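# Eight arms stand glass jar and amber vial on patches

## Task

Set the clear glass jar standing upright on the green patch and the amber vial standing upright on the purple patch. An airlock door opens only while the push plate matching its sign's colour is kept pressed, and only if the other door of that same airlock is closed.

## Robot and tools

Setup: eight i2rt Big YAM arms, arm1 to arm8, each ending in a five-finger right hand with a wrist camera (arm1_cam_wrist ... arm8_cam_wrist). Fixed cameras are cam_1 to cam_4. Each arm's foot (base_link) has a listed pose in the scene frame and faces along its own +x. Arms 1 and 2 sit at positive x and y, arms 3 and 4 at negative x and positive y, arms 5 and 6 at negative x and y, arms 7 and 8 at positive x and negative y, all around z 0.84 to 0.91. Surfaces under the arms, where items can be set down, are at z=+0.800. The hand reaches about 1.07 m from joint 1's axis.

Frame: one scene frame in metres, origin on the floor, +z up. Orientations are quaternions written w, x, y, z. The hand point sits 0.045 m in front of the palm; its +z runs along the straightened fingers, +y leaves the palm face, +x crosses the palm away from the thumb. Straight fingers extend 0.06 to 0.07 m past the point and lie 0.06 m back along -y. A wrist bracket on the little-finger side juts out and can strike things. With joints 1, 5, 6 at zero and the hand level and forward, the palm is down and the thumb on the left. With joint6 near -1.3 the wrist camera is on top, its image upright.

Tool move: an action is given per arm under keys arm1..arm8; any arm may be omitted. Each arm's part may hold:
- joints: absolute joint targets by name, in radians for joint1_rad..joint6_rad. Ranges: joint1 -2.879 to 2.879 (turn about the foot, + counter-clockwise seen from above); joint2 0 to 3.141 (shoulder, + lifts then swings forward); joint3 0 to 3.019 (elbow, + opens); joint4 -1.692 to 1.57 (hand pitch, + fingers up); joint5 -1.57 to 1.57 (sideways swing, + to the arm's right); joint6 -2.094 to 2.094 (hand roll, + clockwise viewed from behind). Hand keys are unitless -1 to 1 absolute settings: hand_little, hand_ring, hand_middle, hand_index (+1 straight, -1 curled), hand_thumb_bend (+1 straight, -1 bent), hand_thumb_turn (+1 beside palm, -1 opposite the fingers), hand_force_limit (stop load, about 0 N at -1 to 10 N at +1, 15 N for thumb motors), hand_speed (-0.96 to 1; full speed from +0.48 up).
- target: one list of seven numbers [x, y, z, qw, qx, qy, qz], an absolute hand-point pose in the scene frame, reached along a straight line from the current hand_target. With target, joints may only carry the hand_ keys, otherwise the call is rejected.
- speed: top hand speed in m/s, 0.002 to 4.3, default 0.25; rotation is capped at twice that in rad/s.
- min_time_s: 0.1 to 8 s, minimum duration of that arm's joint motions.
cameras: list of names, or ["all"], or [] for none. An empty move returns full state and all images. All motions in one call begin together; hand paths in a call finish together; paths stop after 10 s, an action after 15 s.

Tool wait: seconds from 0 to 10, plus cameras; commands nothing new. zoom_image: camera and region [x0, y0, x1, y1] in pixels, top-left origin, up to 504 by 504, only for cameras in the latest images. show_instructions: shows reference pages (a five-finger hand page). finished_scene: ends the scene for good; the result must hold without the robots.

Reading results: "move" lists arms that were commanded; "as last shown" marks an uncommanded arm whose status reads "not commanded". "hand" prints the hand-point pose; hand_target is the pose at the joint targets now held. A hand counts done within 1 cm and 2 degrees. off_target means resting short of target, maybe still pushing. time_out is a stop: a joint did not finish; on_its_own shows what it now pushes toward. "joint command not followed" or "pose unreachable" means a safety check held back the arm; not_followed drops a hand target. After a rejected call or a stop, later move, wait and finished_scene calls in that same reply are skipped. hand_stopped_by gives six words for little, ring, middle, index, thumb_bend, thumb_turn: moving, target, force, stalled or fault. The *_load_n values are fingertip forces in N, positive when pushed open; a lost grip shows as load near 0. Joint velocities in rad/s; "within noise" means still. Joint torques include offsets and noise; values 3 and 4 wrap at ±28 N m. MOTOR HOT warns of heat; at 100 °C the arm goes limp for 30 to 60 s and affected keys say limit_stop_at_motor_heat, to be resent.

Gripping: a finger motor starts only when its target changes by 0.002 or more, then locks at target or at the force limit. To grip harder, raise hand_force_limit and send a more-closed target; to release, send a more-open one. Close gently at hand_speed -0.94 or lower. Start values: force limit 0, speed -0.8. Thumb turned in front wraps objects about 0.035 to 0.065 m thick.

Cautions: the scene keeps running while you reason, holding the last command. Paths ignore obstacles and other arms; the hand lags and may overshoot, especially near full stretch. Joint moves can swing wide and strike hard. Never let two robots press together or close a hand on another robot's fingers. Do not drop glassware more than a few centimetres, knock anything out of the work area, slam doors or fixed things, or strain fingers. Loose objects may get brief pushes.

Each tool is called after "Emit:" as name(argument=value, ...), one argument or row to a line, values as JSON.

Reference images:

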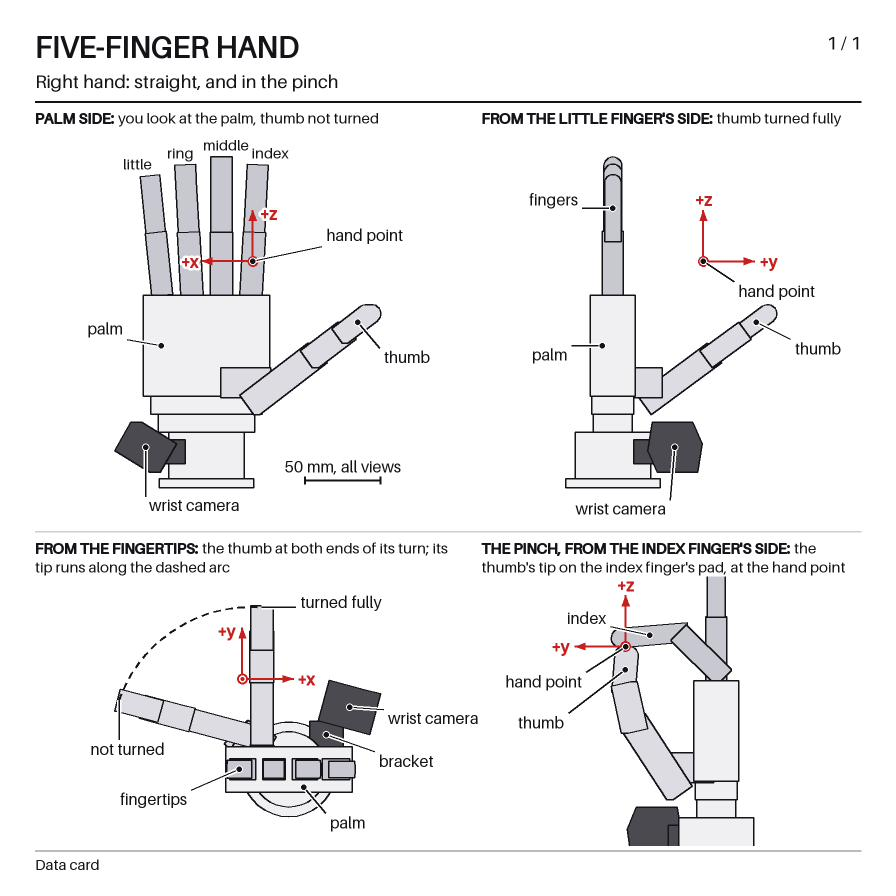

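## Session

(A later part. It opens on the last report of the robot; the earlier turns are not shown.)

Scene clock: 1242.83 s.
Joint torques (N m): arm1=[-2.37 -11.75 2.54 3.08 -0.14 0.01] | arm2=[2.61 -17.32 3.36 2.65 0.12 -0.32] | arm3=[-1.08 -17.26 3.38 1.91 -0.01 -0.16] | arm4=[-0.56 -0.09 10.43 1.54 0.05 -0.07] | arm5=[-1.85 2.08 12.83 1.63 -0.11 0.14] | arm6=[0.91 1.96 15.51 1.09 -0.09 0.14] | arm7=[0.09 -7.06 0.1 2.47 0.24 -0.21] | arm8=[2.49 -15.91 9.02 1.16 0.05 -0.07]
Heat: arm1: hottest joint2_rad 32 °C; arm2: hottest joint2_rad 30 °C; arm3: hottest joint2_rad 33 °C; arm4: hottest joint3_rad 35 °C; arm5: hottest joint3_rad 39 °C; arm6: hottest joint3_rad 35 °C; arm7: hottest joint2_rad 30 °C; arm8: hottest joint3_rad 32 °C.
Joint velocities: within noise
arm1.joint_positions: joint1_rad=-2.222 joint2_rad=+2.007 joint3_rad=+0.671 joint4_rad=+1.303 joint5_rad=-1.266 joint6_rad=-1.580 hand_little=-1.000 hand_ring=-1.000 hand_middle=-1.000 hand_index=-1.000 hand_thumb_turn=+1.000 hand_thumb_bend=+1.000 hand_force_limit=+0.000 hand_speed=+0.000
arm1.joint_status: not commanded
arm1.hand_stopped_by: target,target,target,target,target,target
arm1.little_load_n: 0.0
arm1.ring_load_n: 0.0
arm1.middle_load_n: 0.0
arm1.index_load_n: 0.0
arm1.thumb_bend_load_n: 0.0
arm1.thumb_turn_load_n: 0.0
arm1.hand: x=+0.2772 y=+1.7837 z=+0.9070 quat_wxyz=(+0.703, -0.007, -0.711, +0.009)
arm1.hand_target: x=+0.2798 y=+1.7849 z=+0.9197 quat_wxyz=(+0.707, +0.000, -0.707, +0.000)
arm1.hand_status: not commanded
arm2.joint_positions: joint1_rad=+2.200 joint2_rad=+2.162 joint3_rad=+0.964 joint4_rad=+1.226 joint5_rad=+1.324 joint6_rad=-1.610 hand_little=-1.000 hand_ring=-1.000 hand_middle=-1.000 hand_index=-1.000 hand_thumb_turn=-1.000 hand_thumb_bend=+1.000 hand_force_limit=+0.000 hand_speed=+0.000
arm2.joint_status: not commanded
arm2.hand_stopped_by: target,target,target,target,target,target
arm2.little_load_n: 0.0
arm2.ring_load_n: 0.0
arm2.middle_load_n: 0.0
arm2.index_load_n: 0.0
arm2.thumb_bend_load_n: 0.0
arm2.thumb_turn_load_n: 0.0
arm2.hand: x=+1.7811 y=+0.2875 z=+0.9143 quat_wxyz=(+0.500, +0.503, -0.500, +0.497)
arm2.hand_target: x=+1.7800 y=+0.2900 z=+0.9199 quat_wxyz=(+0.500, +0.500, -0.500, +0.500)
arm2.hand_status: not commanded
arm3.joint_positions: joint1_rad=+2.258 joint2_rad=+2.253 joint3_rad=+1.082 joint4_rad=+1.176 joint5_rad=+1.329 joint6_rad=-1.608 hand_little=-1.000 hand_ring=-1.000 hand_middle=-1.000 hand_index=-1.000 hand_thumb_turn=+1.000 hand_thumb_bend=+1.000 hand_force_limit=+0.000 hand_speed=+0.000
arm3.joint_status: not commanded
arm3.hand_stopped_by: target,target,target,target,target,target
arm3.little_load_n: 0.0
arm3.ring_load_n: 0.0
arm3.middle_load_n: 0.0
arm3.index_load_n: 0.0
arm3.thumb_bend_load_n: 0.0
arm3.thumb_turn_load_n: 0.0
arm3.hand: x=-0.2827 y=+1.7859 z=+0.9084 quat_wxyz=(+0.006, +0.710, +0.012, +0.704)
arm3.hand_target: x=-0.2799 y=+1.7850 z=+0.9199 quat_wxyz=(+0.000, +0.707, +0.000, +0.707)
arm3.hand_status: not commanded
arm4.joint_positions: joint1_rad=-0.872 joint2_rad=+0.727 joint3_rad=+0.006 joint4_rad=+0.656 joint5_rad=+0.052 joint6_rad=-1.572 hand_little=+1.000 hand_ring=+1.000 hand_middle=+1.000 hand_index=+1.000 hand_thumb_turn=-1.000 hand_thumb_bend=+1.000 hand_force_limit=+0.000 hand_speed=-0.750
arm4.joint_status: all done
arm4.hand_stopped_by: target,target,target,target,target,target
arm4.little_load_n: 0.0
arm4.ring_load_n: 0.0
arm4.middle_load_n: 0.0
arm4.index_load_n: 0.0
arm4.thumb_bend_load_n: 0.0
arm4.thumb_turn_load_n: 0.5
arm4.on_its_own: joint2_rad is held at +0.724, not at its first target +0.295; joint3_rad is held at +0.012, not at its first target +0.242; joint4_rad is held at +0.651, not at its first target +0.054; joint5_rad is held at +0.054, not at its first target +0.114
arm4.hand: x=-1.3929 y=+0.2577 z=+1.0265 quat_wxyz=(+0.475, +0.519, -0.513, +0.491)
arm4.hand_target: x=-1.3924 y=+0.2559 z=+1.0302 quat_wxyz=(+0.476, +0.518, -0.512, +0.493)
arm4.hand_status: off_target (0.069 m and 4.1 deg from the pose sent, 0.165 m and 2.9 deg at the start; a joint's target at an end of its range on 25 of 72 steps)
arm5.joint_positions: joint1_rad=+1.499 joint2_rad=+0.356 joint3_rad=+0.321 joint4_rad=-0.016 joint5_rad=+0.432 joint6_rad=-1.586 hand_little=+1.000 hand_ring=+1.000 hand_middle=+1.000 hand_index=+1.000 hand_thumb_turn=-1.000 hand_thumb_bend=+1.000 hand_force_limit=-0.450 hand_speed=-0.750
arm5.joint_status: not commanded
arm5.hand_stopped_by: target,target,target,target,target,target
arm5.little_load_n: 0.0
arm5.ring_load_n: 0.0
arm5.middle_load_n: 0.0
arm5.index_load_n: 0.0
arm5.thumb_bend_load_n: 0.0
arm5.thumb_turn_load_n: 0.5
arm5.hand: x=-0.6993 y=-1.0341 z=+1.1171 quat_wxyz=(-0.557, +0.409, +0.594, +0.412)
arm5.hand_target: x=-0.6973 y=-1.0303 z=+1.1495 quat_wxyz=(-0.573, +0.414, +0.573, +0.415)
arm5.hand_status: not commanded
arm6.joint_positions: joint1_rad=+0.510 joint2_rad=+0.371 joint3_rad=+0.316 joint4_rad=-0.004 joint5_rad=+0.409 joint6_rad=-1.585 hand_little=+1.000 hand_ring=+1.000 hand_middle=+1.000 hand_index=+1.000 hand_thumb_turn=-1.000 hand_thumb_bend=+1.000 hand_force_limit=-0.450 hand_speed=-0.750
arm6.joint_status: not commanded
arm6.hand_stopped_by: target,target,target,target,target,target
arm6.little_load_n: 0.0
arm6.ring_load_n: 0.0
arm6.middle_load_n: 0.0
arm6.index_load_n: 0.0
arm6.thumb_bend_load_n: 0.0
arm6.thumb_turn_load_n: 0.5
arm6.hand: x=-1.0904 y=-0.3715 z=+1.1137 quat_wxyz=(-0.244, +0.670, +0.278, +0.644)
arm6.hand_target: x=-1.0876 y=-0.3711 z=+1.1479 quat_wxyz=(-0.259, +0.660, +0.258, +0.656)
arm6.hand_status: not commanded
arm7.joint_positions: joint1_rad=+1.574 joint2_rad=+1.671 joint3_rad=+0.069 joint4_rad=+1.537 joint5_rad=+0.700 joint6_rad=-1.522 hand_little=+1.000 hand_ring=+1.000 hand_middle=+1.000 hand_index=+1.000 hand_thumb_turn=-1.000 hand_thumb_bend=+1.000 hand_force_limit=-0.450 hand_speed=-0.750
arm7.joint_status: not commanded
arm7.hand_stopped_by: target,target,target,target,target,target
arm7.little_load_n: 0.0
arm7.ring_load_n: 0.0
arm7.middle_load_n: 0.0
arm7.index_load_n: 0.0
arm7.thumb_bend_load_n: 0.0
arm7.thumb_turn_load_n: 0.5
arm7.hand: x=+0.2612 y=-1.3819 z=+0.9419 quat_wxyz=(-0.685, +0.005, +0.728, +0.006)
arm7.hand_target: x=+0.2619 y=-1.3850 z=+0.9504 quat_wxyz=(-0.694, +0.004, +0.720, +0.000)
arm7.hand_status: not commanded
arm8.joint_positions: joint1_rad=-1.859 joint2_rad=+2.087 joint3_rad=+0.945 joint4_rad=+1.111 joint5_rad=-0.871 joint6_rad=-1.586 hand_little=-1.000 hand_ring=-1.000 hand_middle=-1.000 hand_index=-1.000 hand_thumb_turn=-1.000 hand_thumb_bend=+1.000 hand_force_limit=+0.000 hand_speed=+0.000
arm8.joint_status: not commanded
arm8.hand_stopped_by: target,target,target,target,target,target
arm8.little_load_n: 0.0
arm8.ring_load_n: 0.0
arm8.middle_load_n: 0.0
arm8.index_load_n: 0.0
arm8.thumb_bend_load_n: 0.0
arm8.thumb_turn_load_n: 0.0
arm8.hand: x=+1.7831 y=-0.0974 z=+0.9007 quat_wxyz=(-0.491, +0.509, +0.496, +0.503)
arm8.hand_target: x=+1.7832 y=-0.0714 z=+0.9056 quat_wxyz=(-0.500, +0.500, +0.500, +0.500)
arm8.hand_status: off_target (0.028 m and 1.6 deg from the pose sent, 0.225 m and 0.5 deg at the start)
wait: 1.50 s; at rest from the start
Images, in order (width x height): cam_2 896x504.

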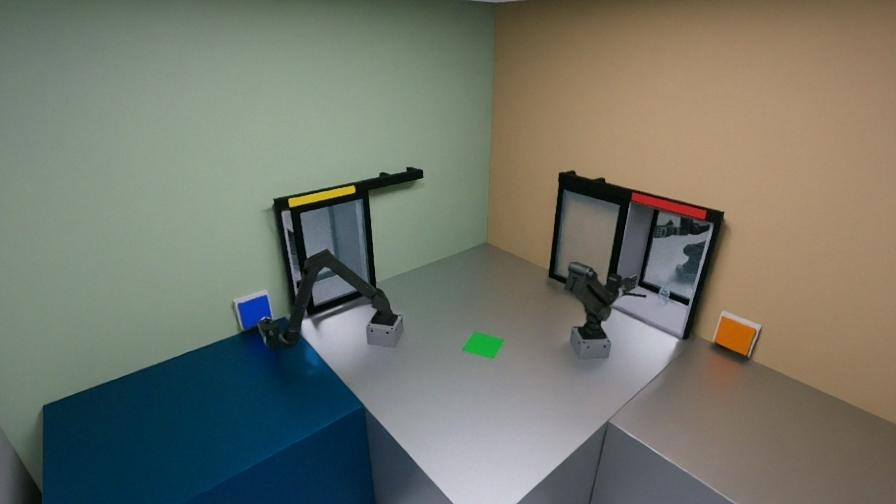

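Emit:
move(
  arm4={"target": [-1.402, 0.11, 0.965, 0.5, 0.5, -0.5, 0.5], "speed": 0.2},
  cameras=["arm4_cam_wrist", "cam_2"],
)

Scene clock: 1250.57 s.
Joint torques (N m): arm1=[-2.14 -11.75 2.51 3.08 -0.14 0.02] | arm2=[2.96 -18.37 3.51 2.62 0.14 -0.35] | arm3=[-1.03 -17.2 3.44 1.91 -0.01 -0.15] | arm4=[-1.79 -7.88 4.75 2.44 0.04 -0.19] | arm5=[-1.85 2.14 12.83 1.63 -0.11 0.14] | arm6=[1.14 1.96 15.49 1.06 -0.09 0.13] | arm7=[0.09 -7.06 0.1 2.47 0.24 -0.21] | arm8=[2.55 -15.97 9.02 1.18 0.05 -0.08]
Heat: arm1: hottest joint2_rad 32 °C; arm2: hottest joint2_rad 30 °C; arm3: hottest joint2_rad 33 °C; arm4: hottest joint3_rad 35 °C; arm5: hottest joint3_rad 40 °C; arm6: hottest joint3_rad 36 °C; arm7: hottest joint2_rad 30 °C; arm8: hottest joint3_rad 32 °C.
move: arm4 off_target
Joint velocities: within noise
arm1, arm2, arm3, arm5, arm6, arm7, arm8: as last shown
arm1.thumb_bend_load_n: -0.5
arm2.ring_load_n: 0.5
arm2.thumb_turn_load_n: 0.5
arm4.joint_positions: joint1_rad=-0.913 joint2_rad=+1.808 joint3_rad=+0.325 joint4_rad=+1.456 joint5_rad=+0.018 joint6_rad=-1.572 hand_little=+1.000 hand_ring=+1.000 hand_middle=+1.000 hand_index=+1.000 hand_thumb_turn=-1.000 hand_thumb_bend=+1.000 hand_force_limit=+0.000 hand_speed=-0.750
arm4.joint_status: not commanded
arm4.hand_stopped_by: target,target,target,target,target,target
arm4.little_load_n: 0.0
arm4.ring_load_n: 0.0
arm4.middle_load_n: 0.0
arm4.index_load_n: 0.0
arm4.thumb_bend_load_n: 0.0
arm4.thumb_turn_load_n: 0.0
arm4.hand: x=-1.3941 y=+0.1168 z=+0.9577 quat_wxyz=(+0.485, +0.508, -0.506, +0.500)
arm4.hand_target: x=-1.4020 y=+0.1103 z=+0.9650 quat_wxyz=(+0.500, +0.500, -0.500, +0.500)
arm4.hand_status: off_target (0.013 m and 2.0 deg from the pose sent, 0.160 m and 4.1 deg at the start)
arm5.thumb_turn_load_n: 0.0
arm6.little_load_n: 0.5
arm6.thumb_turn_load_n: 0.0
arm7.thumb_turn_load_n: 0.0
Images, in order (width x height): arm4_cam_wrist 672x504, cam_2 896x504.

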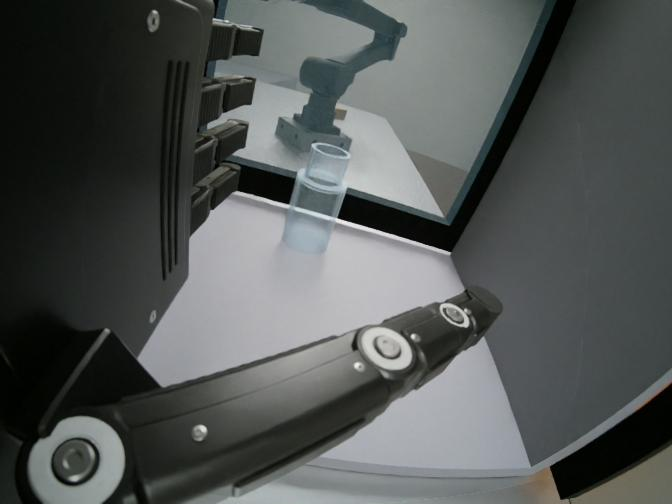

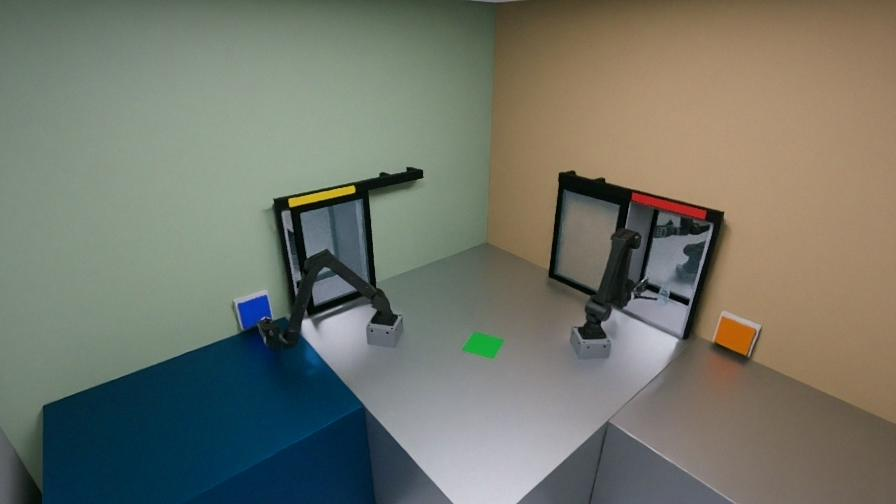

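Emit:
move(
  arm4={"target": [-1.4, 0.035, 0.882, 0.5, 0.5, -0.5, 0.5], "speed": 0.15},
  cameras=["arm4_cam_wrist"],
)

Scene clock: 1279.47 s.
Joint torques (N m): arm1=[-2.26 -11.87 2.51 3.1 -0.15 0.01] | arm2=[2.61 -17.26 3.21 2.58 0.17 -0.3] | arm3=[-1.03 -17.2 3.41 1.92 -0.01 -0.16] | arm4=[-1.73 -11.58 3.28 2.45 -0.04 -0.2] | arm5=[-1.85 2.08 12.83 1.63 -0.11 0.14] | arm6=[1.08 1.9 15.47 1.13 -0.08 0.12] | arm7=[0.09 -7.06 0.1 2.45 0.24 -0.21] | arm8=[2.49 -15.91 9.03 1.16 0.05 -0.07]
Heat: arm1: hottest joint2_rad 32 °C; arm2: hottest joint2_rad 30 °C; arm3: hottest joint2_rad 33 °C; arm4: hottest joint3_rad 32 °C; arm5: hottest joint3_rad 40 °C; arm6: hottest joint3_rad 37 °C; arm7: hottest joint2_rad 29 °C; arm8: hottest joint3_rad 33 °C.
move: arm4 off_target
Joint velocities: within noise
arm1, arm2, arm3, arm5, arm6, arm7, arm8: as last shown
arm1.thumb_bend_load_n: 0.0
arm2.ring_load_n: 0.0
arm4.joint_positions: joint1_rad=-0.915 joint2_rad=+2.182 joint3_rad=+0.592 joint4_rad=+1.563 joint5_rad=+0.018 joint6_rad=-1.572 hand_little=+1.000 hand_ring=+1.000 hand_middle=+1.000 hand_index=+1.000 hand_thumb_turn=-1.000 hand_thumb_bend=+1.000 hand_force_limit=+0.000 hand_speed=-0.750
arm4.joint_status: not commanded
arm4.hand_stopped_by: target,target,target,target,target,target
arm4.little_load_n: 0.0
arm4.ring_load_n: 0.0
arm4.middle_load_n: 0.0
arm4.index_load_n: 0.0
arm4.thumb_bend_load_n: 0.0
arm4.thumb_turn_load_n: 0.0
arm4.hand: x=-1.3913 y=+0.0398 z=+0.8759 quat_wxyz=(+0.486, +0.507, -0.506, +0.500)
arm4.hand_target: x=-1.4000 y=+0.0352 z=+0.8820 quat_wxyz=(+0.500, +0.500, -0.500, +0.500)
arm4.hand_status: off_target (0.012 m and 1.9 deg from the pose sent, 0.112 m and 2.0 deg at the start; a joint's target at an end of its range on 23 of 44 steps)
arm6.little_load_n: 0.0
arm7.thumb_turn_load_n: 0.5
arm8.ring_load_n: 0.5
arm8.thumb_turn_load_n: 0.5
Images, in order (width x height): arm4_cam_wrist 672x504.

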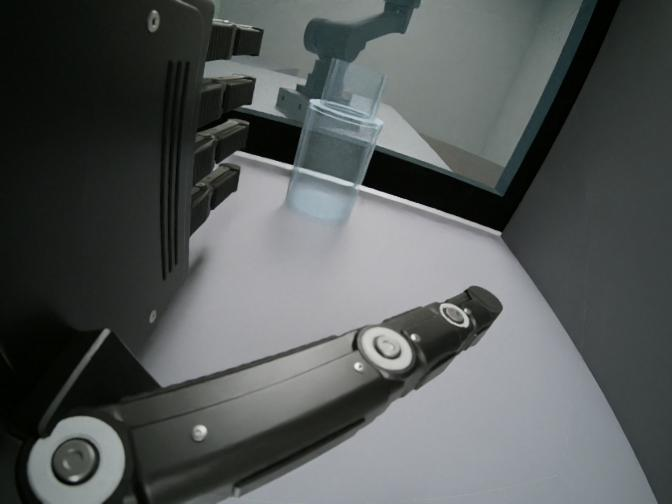

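Emit:
move(
  arm4={"target": [-1.4, -0.03, 0.87, 0.5, 0.5, -0.5, 0.5], "speed": 0.1},
  cameras=["arm4_cam_wrist"],
)

Scene clock: 1287.03 s.
Joint torques (N m): arm1=[-2.2 -11.81 2.48 3.08 -0.14 0.01] | arm2=[2.67 -17.9 3.36 2.5 0.18 -0.37] | arm3=[-1.03 -17.26 3.41 1.92 -0.01 -0.15] | arm4=[-1.73 -13.04 5.04 1.57 -0.11 -0.19] | arm5=[-1.85 2.14 12.85 1.65 -0.11 0.14] | arm6=[0.97 2.08 15.45 1.11 -0.07 0.13] | arm7=[0.09 -7 0.1 2.45 0.24 -0.22] | arm8=[2.55 -15.91 9.01 1.18 0.05 -0.07]
Heat: arm1: hottest joint2_rad 32 °C; arm2: hottest joint2_rad 30 °C; arm3: hottest joint2_rad 33 °C; arm4: hottest joint3_rad 31 °C; arm5: hottest joint3_rad 40 °C; arm6: hottest joint3_rad 37 °C; arm7: hottest joint2_rad 29 °C; arm8: hottest joint3_rad 33 °C.
move: arm4 off_target
Joint velocities: within noise
arm1, arm2, arm3, arm5, arm6, arm7, arm8: as last shown
arm4.joint_positions: joint1_rad=-0.919 joint2_rad=+2.232 joint3_rad=+0.773 joint4_rad=+1.454 joint5_rad=+0.016 joint6_rad=-1.572 hand_little=+1.000 hand_ring=+1.000 hand_middle=+1.000 hand_index=+1.000 hand_thumb_turn=-1.000 hand_thumb_bend=+1.000 hand_force_limit=+0.000 hand_speed=-0.750
arm4.joint_status: not commanded
arm4.hand_stopped_by: target,target,target,target,target,target
arm4.little_load_n: 0.0
arm4.ring_load_n: 0.0
arm4.middle_load_n: 0.5
arm4.index_load_n: 0.0
arm4.thumb_bend_load_n: 0.0
arm4.thumb_turn_load_n: 0.5
arm4.hand: x=-1.3909 y=-0.0242 z=+0.8700 quat_wxyz=(+0.492, +0.501, -0.502, +0.505)
arm4.hand_target: x=-1.4000 y=-0.0297 z=+0.8700 quat_wxyz=(+0.500, +0.500, -0.500, +0.500)
arm4.hand_status: off_target (0.011 m and 1.1 deg from the pose sent, 0.071 m and 1.9 deg at the start)
arm7.little_load_n: -0.5
arm7.thumb_turn_load_n: 0.0
arm8.ring_load_n: 0.0
arm8.thumb_turn_load_n: 0.0
Images, in order (width x height): arm4_cam_wrist 672x504.

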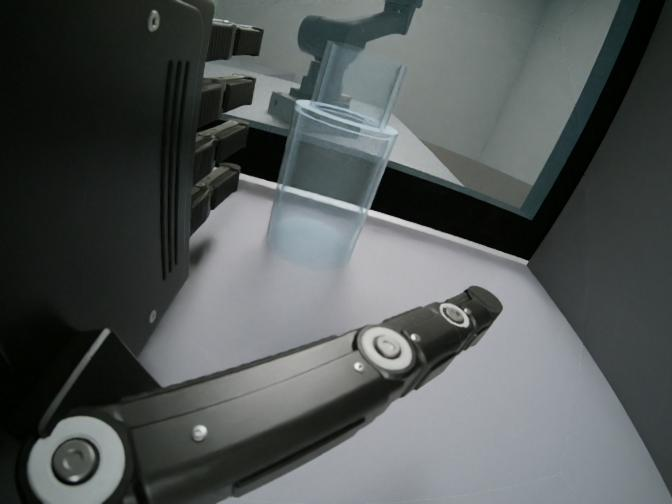

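Emit:
move(
  arm4={"target": [-1.4, -0.067, 0.864, 0.5, 0.5, -0.5, 0.5], "speed": 0.08},
  cameras=["arm4_cam_wrist"],
)

Scene clock: 1292.10 s.
Joint torques (N m): arm1=[-2.32 -11.87 2.47 3.08 -0.14 0.02] | arm2=[2.61 -18.08 3.32 2.81 0.15 -0.35] | arm3=[-1.03 -17.26 3.4 1.91 -0.01 -0.15] | arm4=[-1.73 -14.1 6.02 1.52 -0.11 -0.2] | arm5=[-1.85 2.08 12.83 1.63 -0.11 0.14] | arm6=[0.85 2.2 15.47 1.14 -0.07 0.13] | arm7=[0.09 -7.06 0.1 2.47 0.24 -0.22] | arm8=[2.55 -15.91 9.02 1.17 0.06 -0.07]
Heat: arm1: hottest joint2_rad 32 °C; arm2: hottest joint2_rad 30 °C; arm3: hottest joint2_rad 33 °C; arm4: hottest joint3_rad 31 °C; arm5: hottest joint3_rad 40 °C; arm6: hottest joint3_rad 38 °C; arm7: hottest joint2_rad 29 °C; arm8: hottest joint3_rad 33 °C.
move: arm4 off_target
Joint velocities: within noise
arm1, arm2, arm3, arm5, arm6, arm7, arm8: as last shown
arm1.ring_load_n: 0.5
arm2.thumb_turn_load_n: 0.0
arm4.joint_positions: joint1_rad=-0.920 joint2_rad=+2.267 joint3_rad=+0.880 joint4_rad=+1.379 joint5_rad=+0.015 joint6_rad=-1.572 hand_little=+1.000 hand_ring=+1.000 hand_middle=+1.000 hand_index=+1.000 hand_thumb_turn=-1.000 hand_thumb_bend=+1.000 hand_force_limit=+0.000 hand_speed=-0.750
arm4.joint_status: not commanded
arm4.hand_stopped_by: target,target,target,target,target,target
arm4.little_load_n: 0.0
arm4.ring_load_n: -0.5
arm4.middle_load_n: 0.0
arm4.index_load_n: 0.0
arm4.thumb_bend_load_n: 0.0
arm4.thumb_turn_load_n: 0.0
arm4.hand: x=-1.3903 y=-0.0600 z=+0.8628 quat_wxyz=(+0.491, +0.502, -0.502, +0.505)
arm4.hand_target: x=-1.4000 y=-0.0666 z=+0.8641 quat_wxyz=(+0.500, +0.500, -0.500, +0.500)
arm4.hand_status: off_target (0.012 m and 1.2 deg from the pose sent, 0.044 m and 1.1 deg at the start)
arm6.thumb_turn_load_n: 0.5
arm7.little_load_n: 0.0
Images, in order (width x height): arm4_cam_wrist 672x504.

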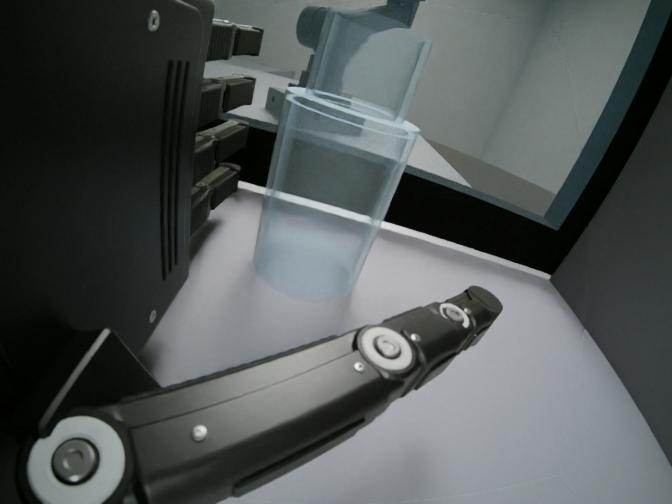

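Emit:
move(
  arm4={"target": [-1.411, -0.078, 0.862, 0.5, 0.5, -0.5, 0.5], "speed": 0.08},
  cameras=["arm4_cam_wrist"],
)

Scene clock: 1301.17 s.
Joint torques (N m): arm1=[-2.14 -11.87 2.51 3.07 -0.14 0.01] | arm2=[2.26 -18.32 3.37 2.39 0.18 -0.34] | arm3=[-1.14 -17.2 3.41 1.92 0 -0.15] | arm4=[-1.55 -14.33 6.34 1.55 -0.12 -0.2] | arm5=[-1.85 2.08 12.83 1.63 -0.11 0.14] | arm6=[0.85 1.96 15.46 1.11 -0.08 0.14] | arm7=[0.09 -7.06 0.1 2.45 0.24 -0.22] | arm8=[2.49 -15.91 9.01 1.17 0.06 -0.07]
Heat: arm1: hottest joint2_rad 32 °C; arm2: hottest joint2_rad 30 °C; arm3: hottest joint2_rad 33 °C; arm4: hottest joint3_rad 31 °C; arm5: hottest joint3_rad 40 °C; arm6: hottest joint3_rad 38 °C; arm7: hottest joint2_rad 29 °C; arm8: hottest joint3_rad 33 °C.
move: arm4 off_target
Joint velocities: arm1=[within noise] | arm2=[within noise] | arm3=[within noise] | arm4=[within noise] | arm5=[within noise] | arm6=[within noise] | arm7=[within noise] | arm8=[-0.005 -0.015 0.002 0.007 0.154 -0.007]
arm1, arm2, arm3, arm5, arm6, arm7, arm8: as last shown
arm1.ring_load_n: 0.0
arm2.ring_load_n: -0.5
arm4.joint_positions: joint1_rad=-0.945 joint2_rad=+2.279 joint3_rad=+0.913 joint4_rad=+1.358 joint5_rad=-0.009 joint6_rad=-1.572 hand_little=+1.000 hand_ring=+1.000 hand_middle=+1.000 hand_index=+1.000 hand_thumb_turn=-1.000 hand_thumb_bend=+1.000 hand_force_limit=+0.000 hand_speed=-0.750
arm4.joint_status: not commanded
arm4.hand_stopped_by: target,target,target,target,target,target
arm4.little_load_n: 0.0
arm4.ring_load_n: 0.0
arm4.middle_load_n: 0.0
arm4.index_load_n: 0.0
arm4.thumb_bend_load_n: 0.0
arm4.thumb_turn_load_n: 0.5
arm4.hand: x=-1.4022 y=-0.0708 z=+0.8605 quat_wxyz=(+0.491, +0.501, -0.503, +0.504)
arm4.hand_target: x=-1.4109 y=-0.0776 z=+0.8620 quat_wxyz=(+0.500, +0.500, -0.500, +0.500)
arm4.hand_status: off_target (0.011 m and 1.1 deg from the pose sent, 0.027 m and 1.2 deg at the start)
arm6.thumb_turn_load_n: 0.0
Images, in order (width x height): arm4_cam_wrist 672x504.

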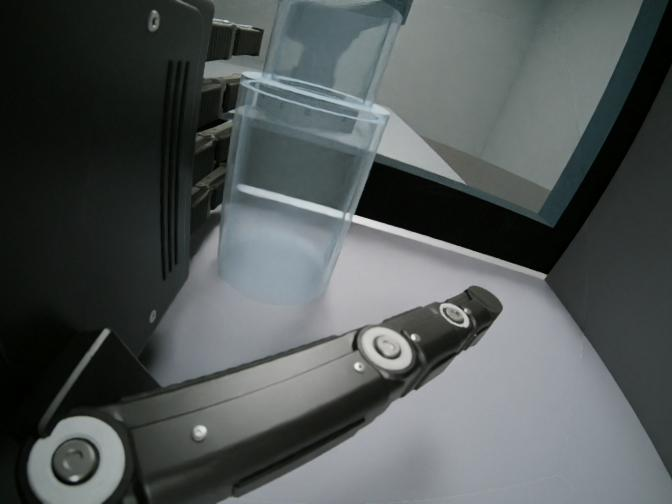

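Emit:
move(
  arm4={"target": [-1.4085, -0.091, 0.862, 0.5, 0.5, -0.5, 0.5], "speed": 0.06},
  cameras=["arm4_cam_wrist"],
)

Scene clock: 1307.63 s.
Joint torques (N m): arm1=[-2.26 -11.75 2.51 3.06 -0.14 0.01] | arm2=[2.2 -17.9 2.97 2.61 0.11 -0.33] | arm3=[-1.03 -17.2 3.44 1.92 -0.01 -0.16] | arm4=[-1.08 -14.51 6.65 1.52 0.07 -0.2] | arm5=[-1.85 2.14 12.83 1.63 -0.11 0.14] | arm6=[0.91 1.96 15.46 1.14 -0.07 0.13] | arm7=[0.09 -7.06 0.1 2.47 0.24 -0.22] | arm8=[2.49 -15.91 9.02 1.16 0.05 -0.07]
Heat: arm1: hottest joint2_rad 32 °C; arm2: hottest joint2_rad 30 °C; arm3: hottest joint2_rad 33 °C; arm4: hottest joint3_rad 31 °C; arm5: hottest joint3_rad 40 °C; arm6: hottest joint3_rad 38 °C; arm7: hottest joint2_rad 29 °C; arm8: hottest joint3_rad 34 °C.
move: arm4 done
Joint velocities: within noise
arm1, arm2, arm3, arm5, arm6, arm7, arm8: as last shown
arm2.ring_load_n: 0.0
arm2.index_load_n: 0.5
arm4.joint_positions: joint1_rad=-0.945 joint2_rad=+2.288 joint3_rad=+0.950 joint4_rad=+1.328 joint5_rad=-0.008 joint6_rad=-1.572 hand_little=+1.000 hand_ring=+1.000 hand_middle=+1.000 hand_index=+1.000 hand_thumb_turn=-1.000 hand_thumb_bend=+1.000 hand_force_limit=+0.000 hand_speed=-0.750
arm4.joint_status: not commanded
arm4.hand_stopped_by: target,target,target,target,target,target
arm4.little_load_n: 0.0
arm4.ring_load_n: 0.0
arm4.middle_load_n: 0.0
arm4.index_load_n: 0.0
arm4.thumb_bend_load_n: 0.0
arm4.thumb_turn_load_n: 0.0
arm4.hand: x=-1.4023 y=-0.0835 z=+0.8600 quat_wxyz=(+0.491, +0.501, -0.503, +0.504)
arm4.hand_target: x=-1.4083 y=-0.0907 z=+0.8621 quat_wxyz=(+0.500, +0.500, -0.500, +0.500)
arm4.hand_status: done (0.010 m and 1.1 deg from the pose sent, 0.021 m and 1.1 deg at the start)
arm6.thumb_turn_load_n: 0.5
arm7.middle_load_n: -0.5
arm8.thumb_turn_load_n: 0.5
Images, in order (width x height): arm4_cam_wrist 672x504.

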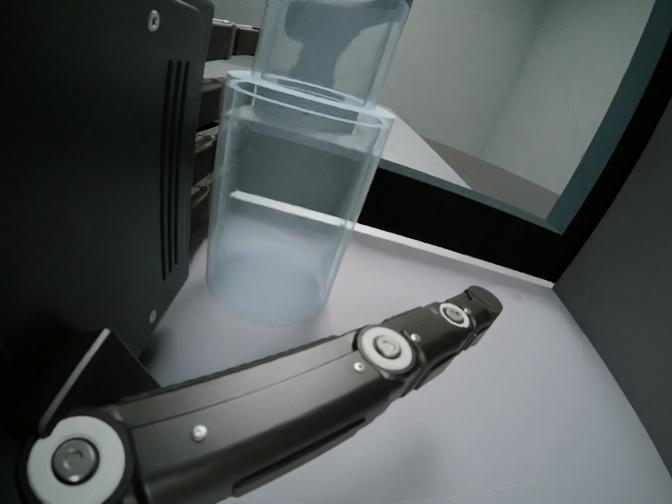

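Emit:
move(
  arm4={"target": [-1.4045, -0.102, 0.862, 0.5, 0.5, -0.5, 0.5], "speed": 0.06, "joints": {"hand_force_limit": -0.45, "hand_speed": -0.83}},
  cameras=["arm4_cam_wrist", "cam_3"],
)

Emit:
zoom_image(
  camera="cam_3",
  region=[200, 170, 320, 340],
)

Scene clock: 1322.37 s.
Joint torques (N m): arm1=[-2.2 -11.87 2.5 3.1 -0.15 0.01] | arm2=[2.43 -18.32 3.45 2.54 0.19 -0.34] | arm3=[-1.03 -17.2 3.43 1.91 0 -0.15] | arm4=[-0.5 -14.74 7.41 1.37 0.07 -0.19] | arm5=[-1.85 2.14 12.83 1.63 -0.11 0.14] | arm6=[0.91 1.85 15.49 1.1 -0.09 0.13] | arm7=[0.03 -7 0.1 2.45 0.24 -0.21] | arm8=[2.55 -15.91 9.01 1.17 0.05 -0.08]
Heat: arm1: hottest joint2_rad 31 °C; arm2: hottest joint2_rad 30 °C; arm3: hottest joint2_rad 33 °C; arm4: hottest joint3_rad 30 °C; arm5: hottest joint3_rad 40 °C; arm6: hottest joint3_rad 39 °C; arm7: hottest joint2_rad 29 °C; arm8: hottest joint3_rad 34 °C.
move: arm4 done
Joint velocities: within noise
arm1, arm2, arm3, arm5, arm6, arm7, arm8: as last shown
arm2.index_load_n: 0.0
arm3.little_load_n: 0.5
arm4.joint_positions: joint1_rad=-0.945 joint2_rad=+2.294 joint3_rad=+0.977 joint4_rad=+1.308 joint5_rad=+0.000 joint6_rad=-1.572 hand_little=+1.000 hand_ring=+1.000 hand_middle=+1.000 hand_index=+1.000 hand_thumb_turn=-1.000 hand_thumb_bend=+1.000 hand_force_limit=-0.450 hand_speed=-0.830
arm4.joint_status: all done
arm4.hand_stopped_by: target,target,target,target,target,target
arm4.little_load_n: 0.0
arm4.ring_load_n: 0.0
arm4.middle_load_n: 0.0
arm4.index_load_n: 0.0
arm4.thumb_bend_load_n: 0.0
arm4.thumb_turn_load_n: 0.5
arm4.hand: x=-1.4039 y=-0.0922 z=+0.8604 quat_wxyz=(+0.494, +0.499, -0.505, +0.502)
arm4.hand_target: x=-1.4043 y=-0.1017 z=+0.8623 quat_wxyz=(+0.500, +0.500, -0.500, +0.500)
arm4.hand_status: done (0.010 m and 1.0 deg from the pose sent, 0.019 m and 1.1 deg at the start)
arm5.thumb_turn_load_n: 0.5
arm6.ring_load_n: -0.5
arm6.thumb_turn_load_n: 0.0
arm7.middle_load_n: 0.5
arm7.thumb_bend_load_n: 0.5
arm7.thumb_turn_load_n: 0.5
arm8.thumb_turn_load_n: 0.0
Images, in order (width x height): arm4_cam_wrist 672x504, cam_3 896x504.

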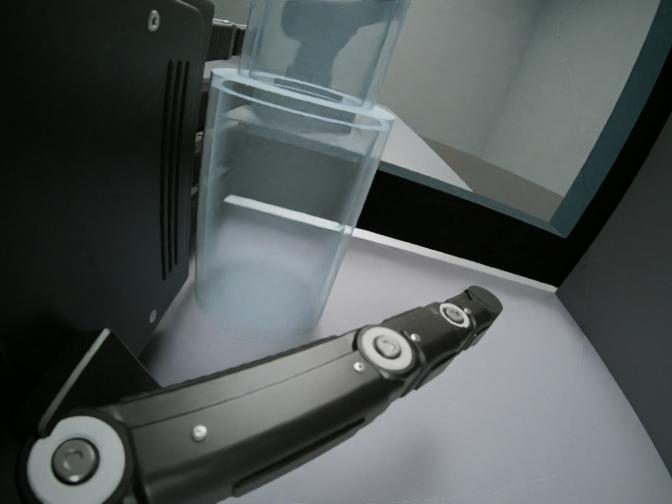

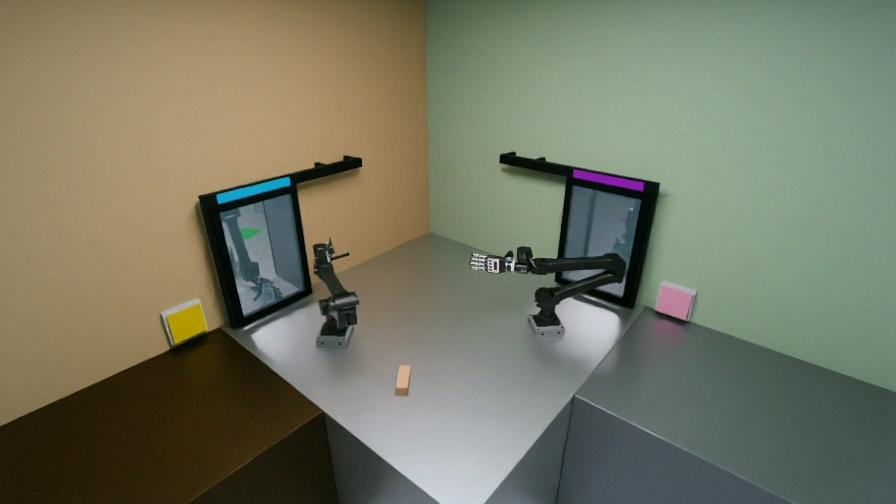

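Scaled by 2.965 from the camera's image (finer frame: 1280x720).

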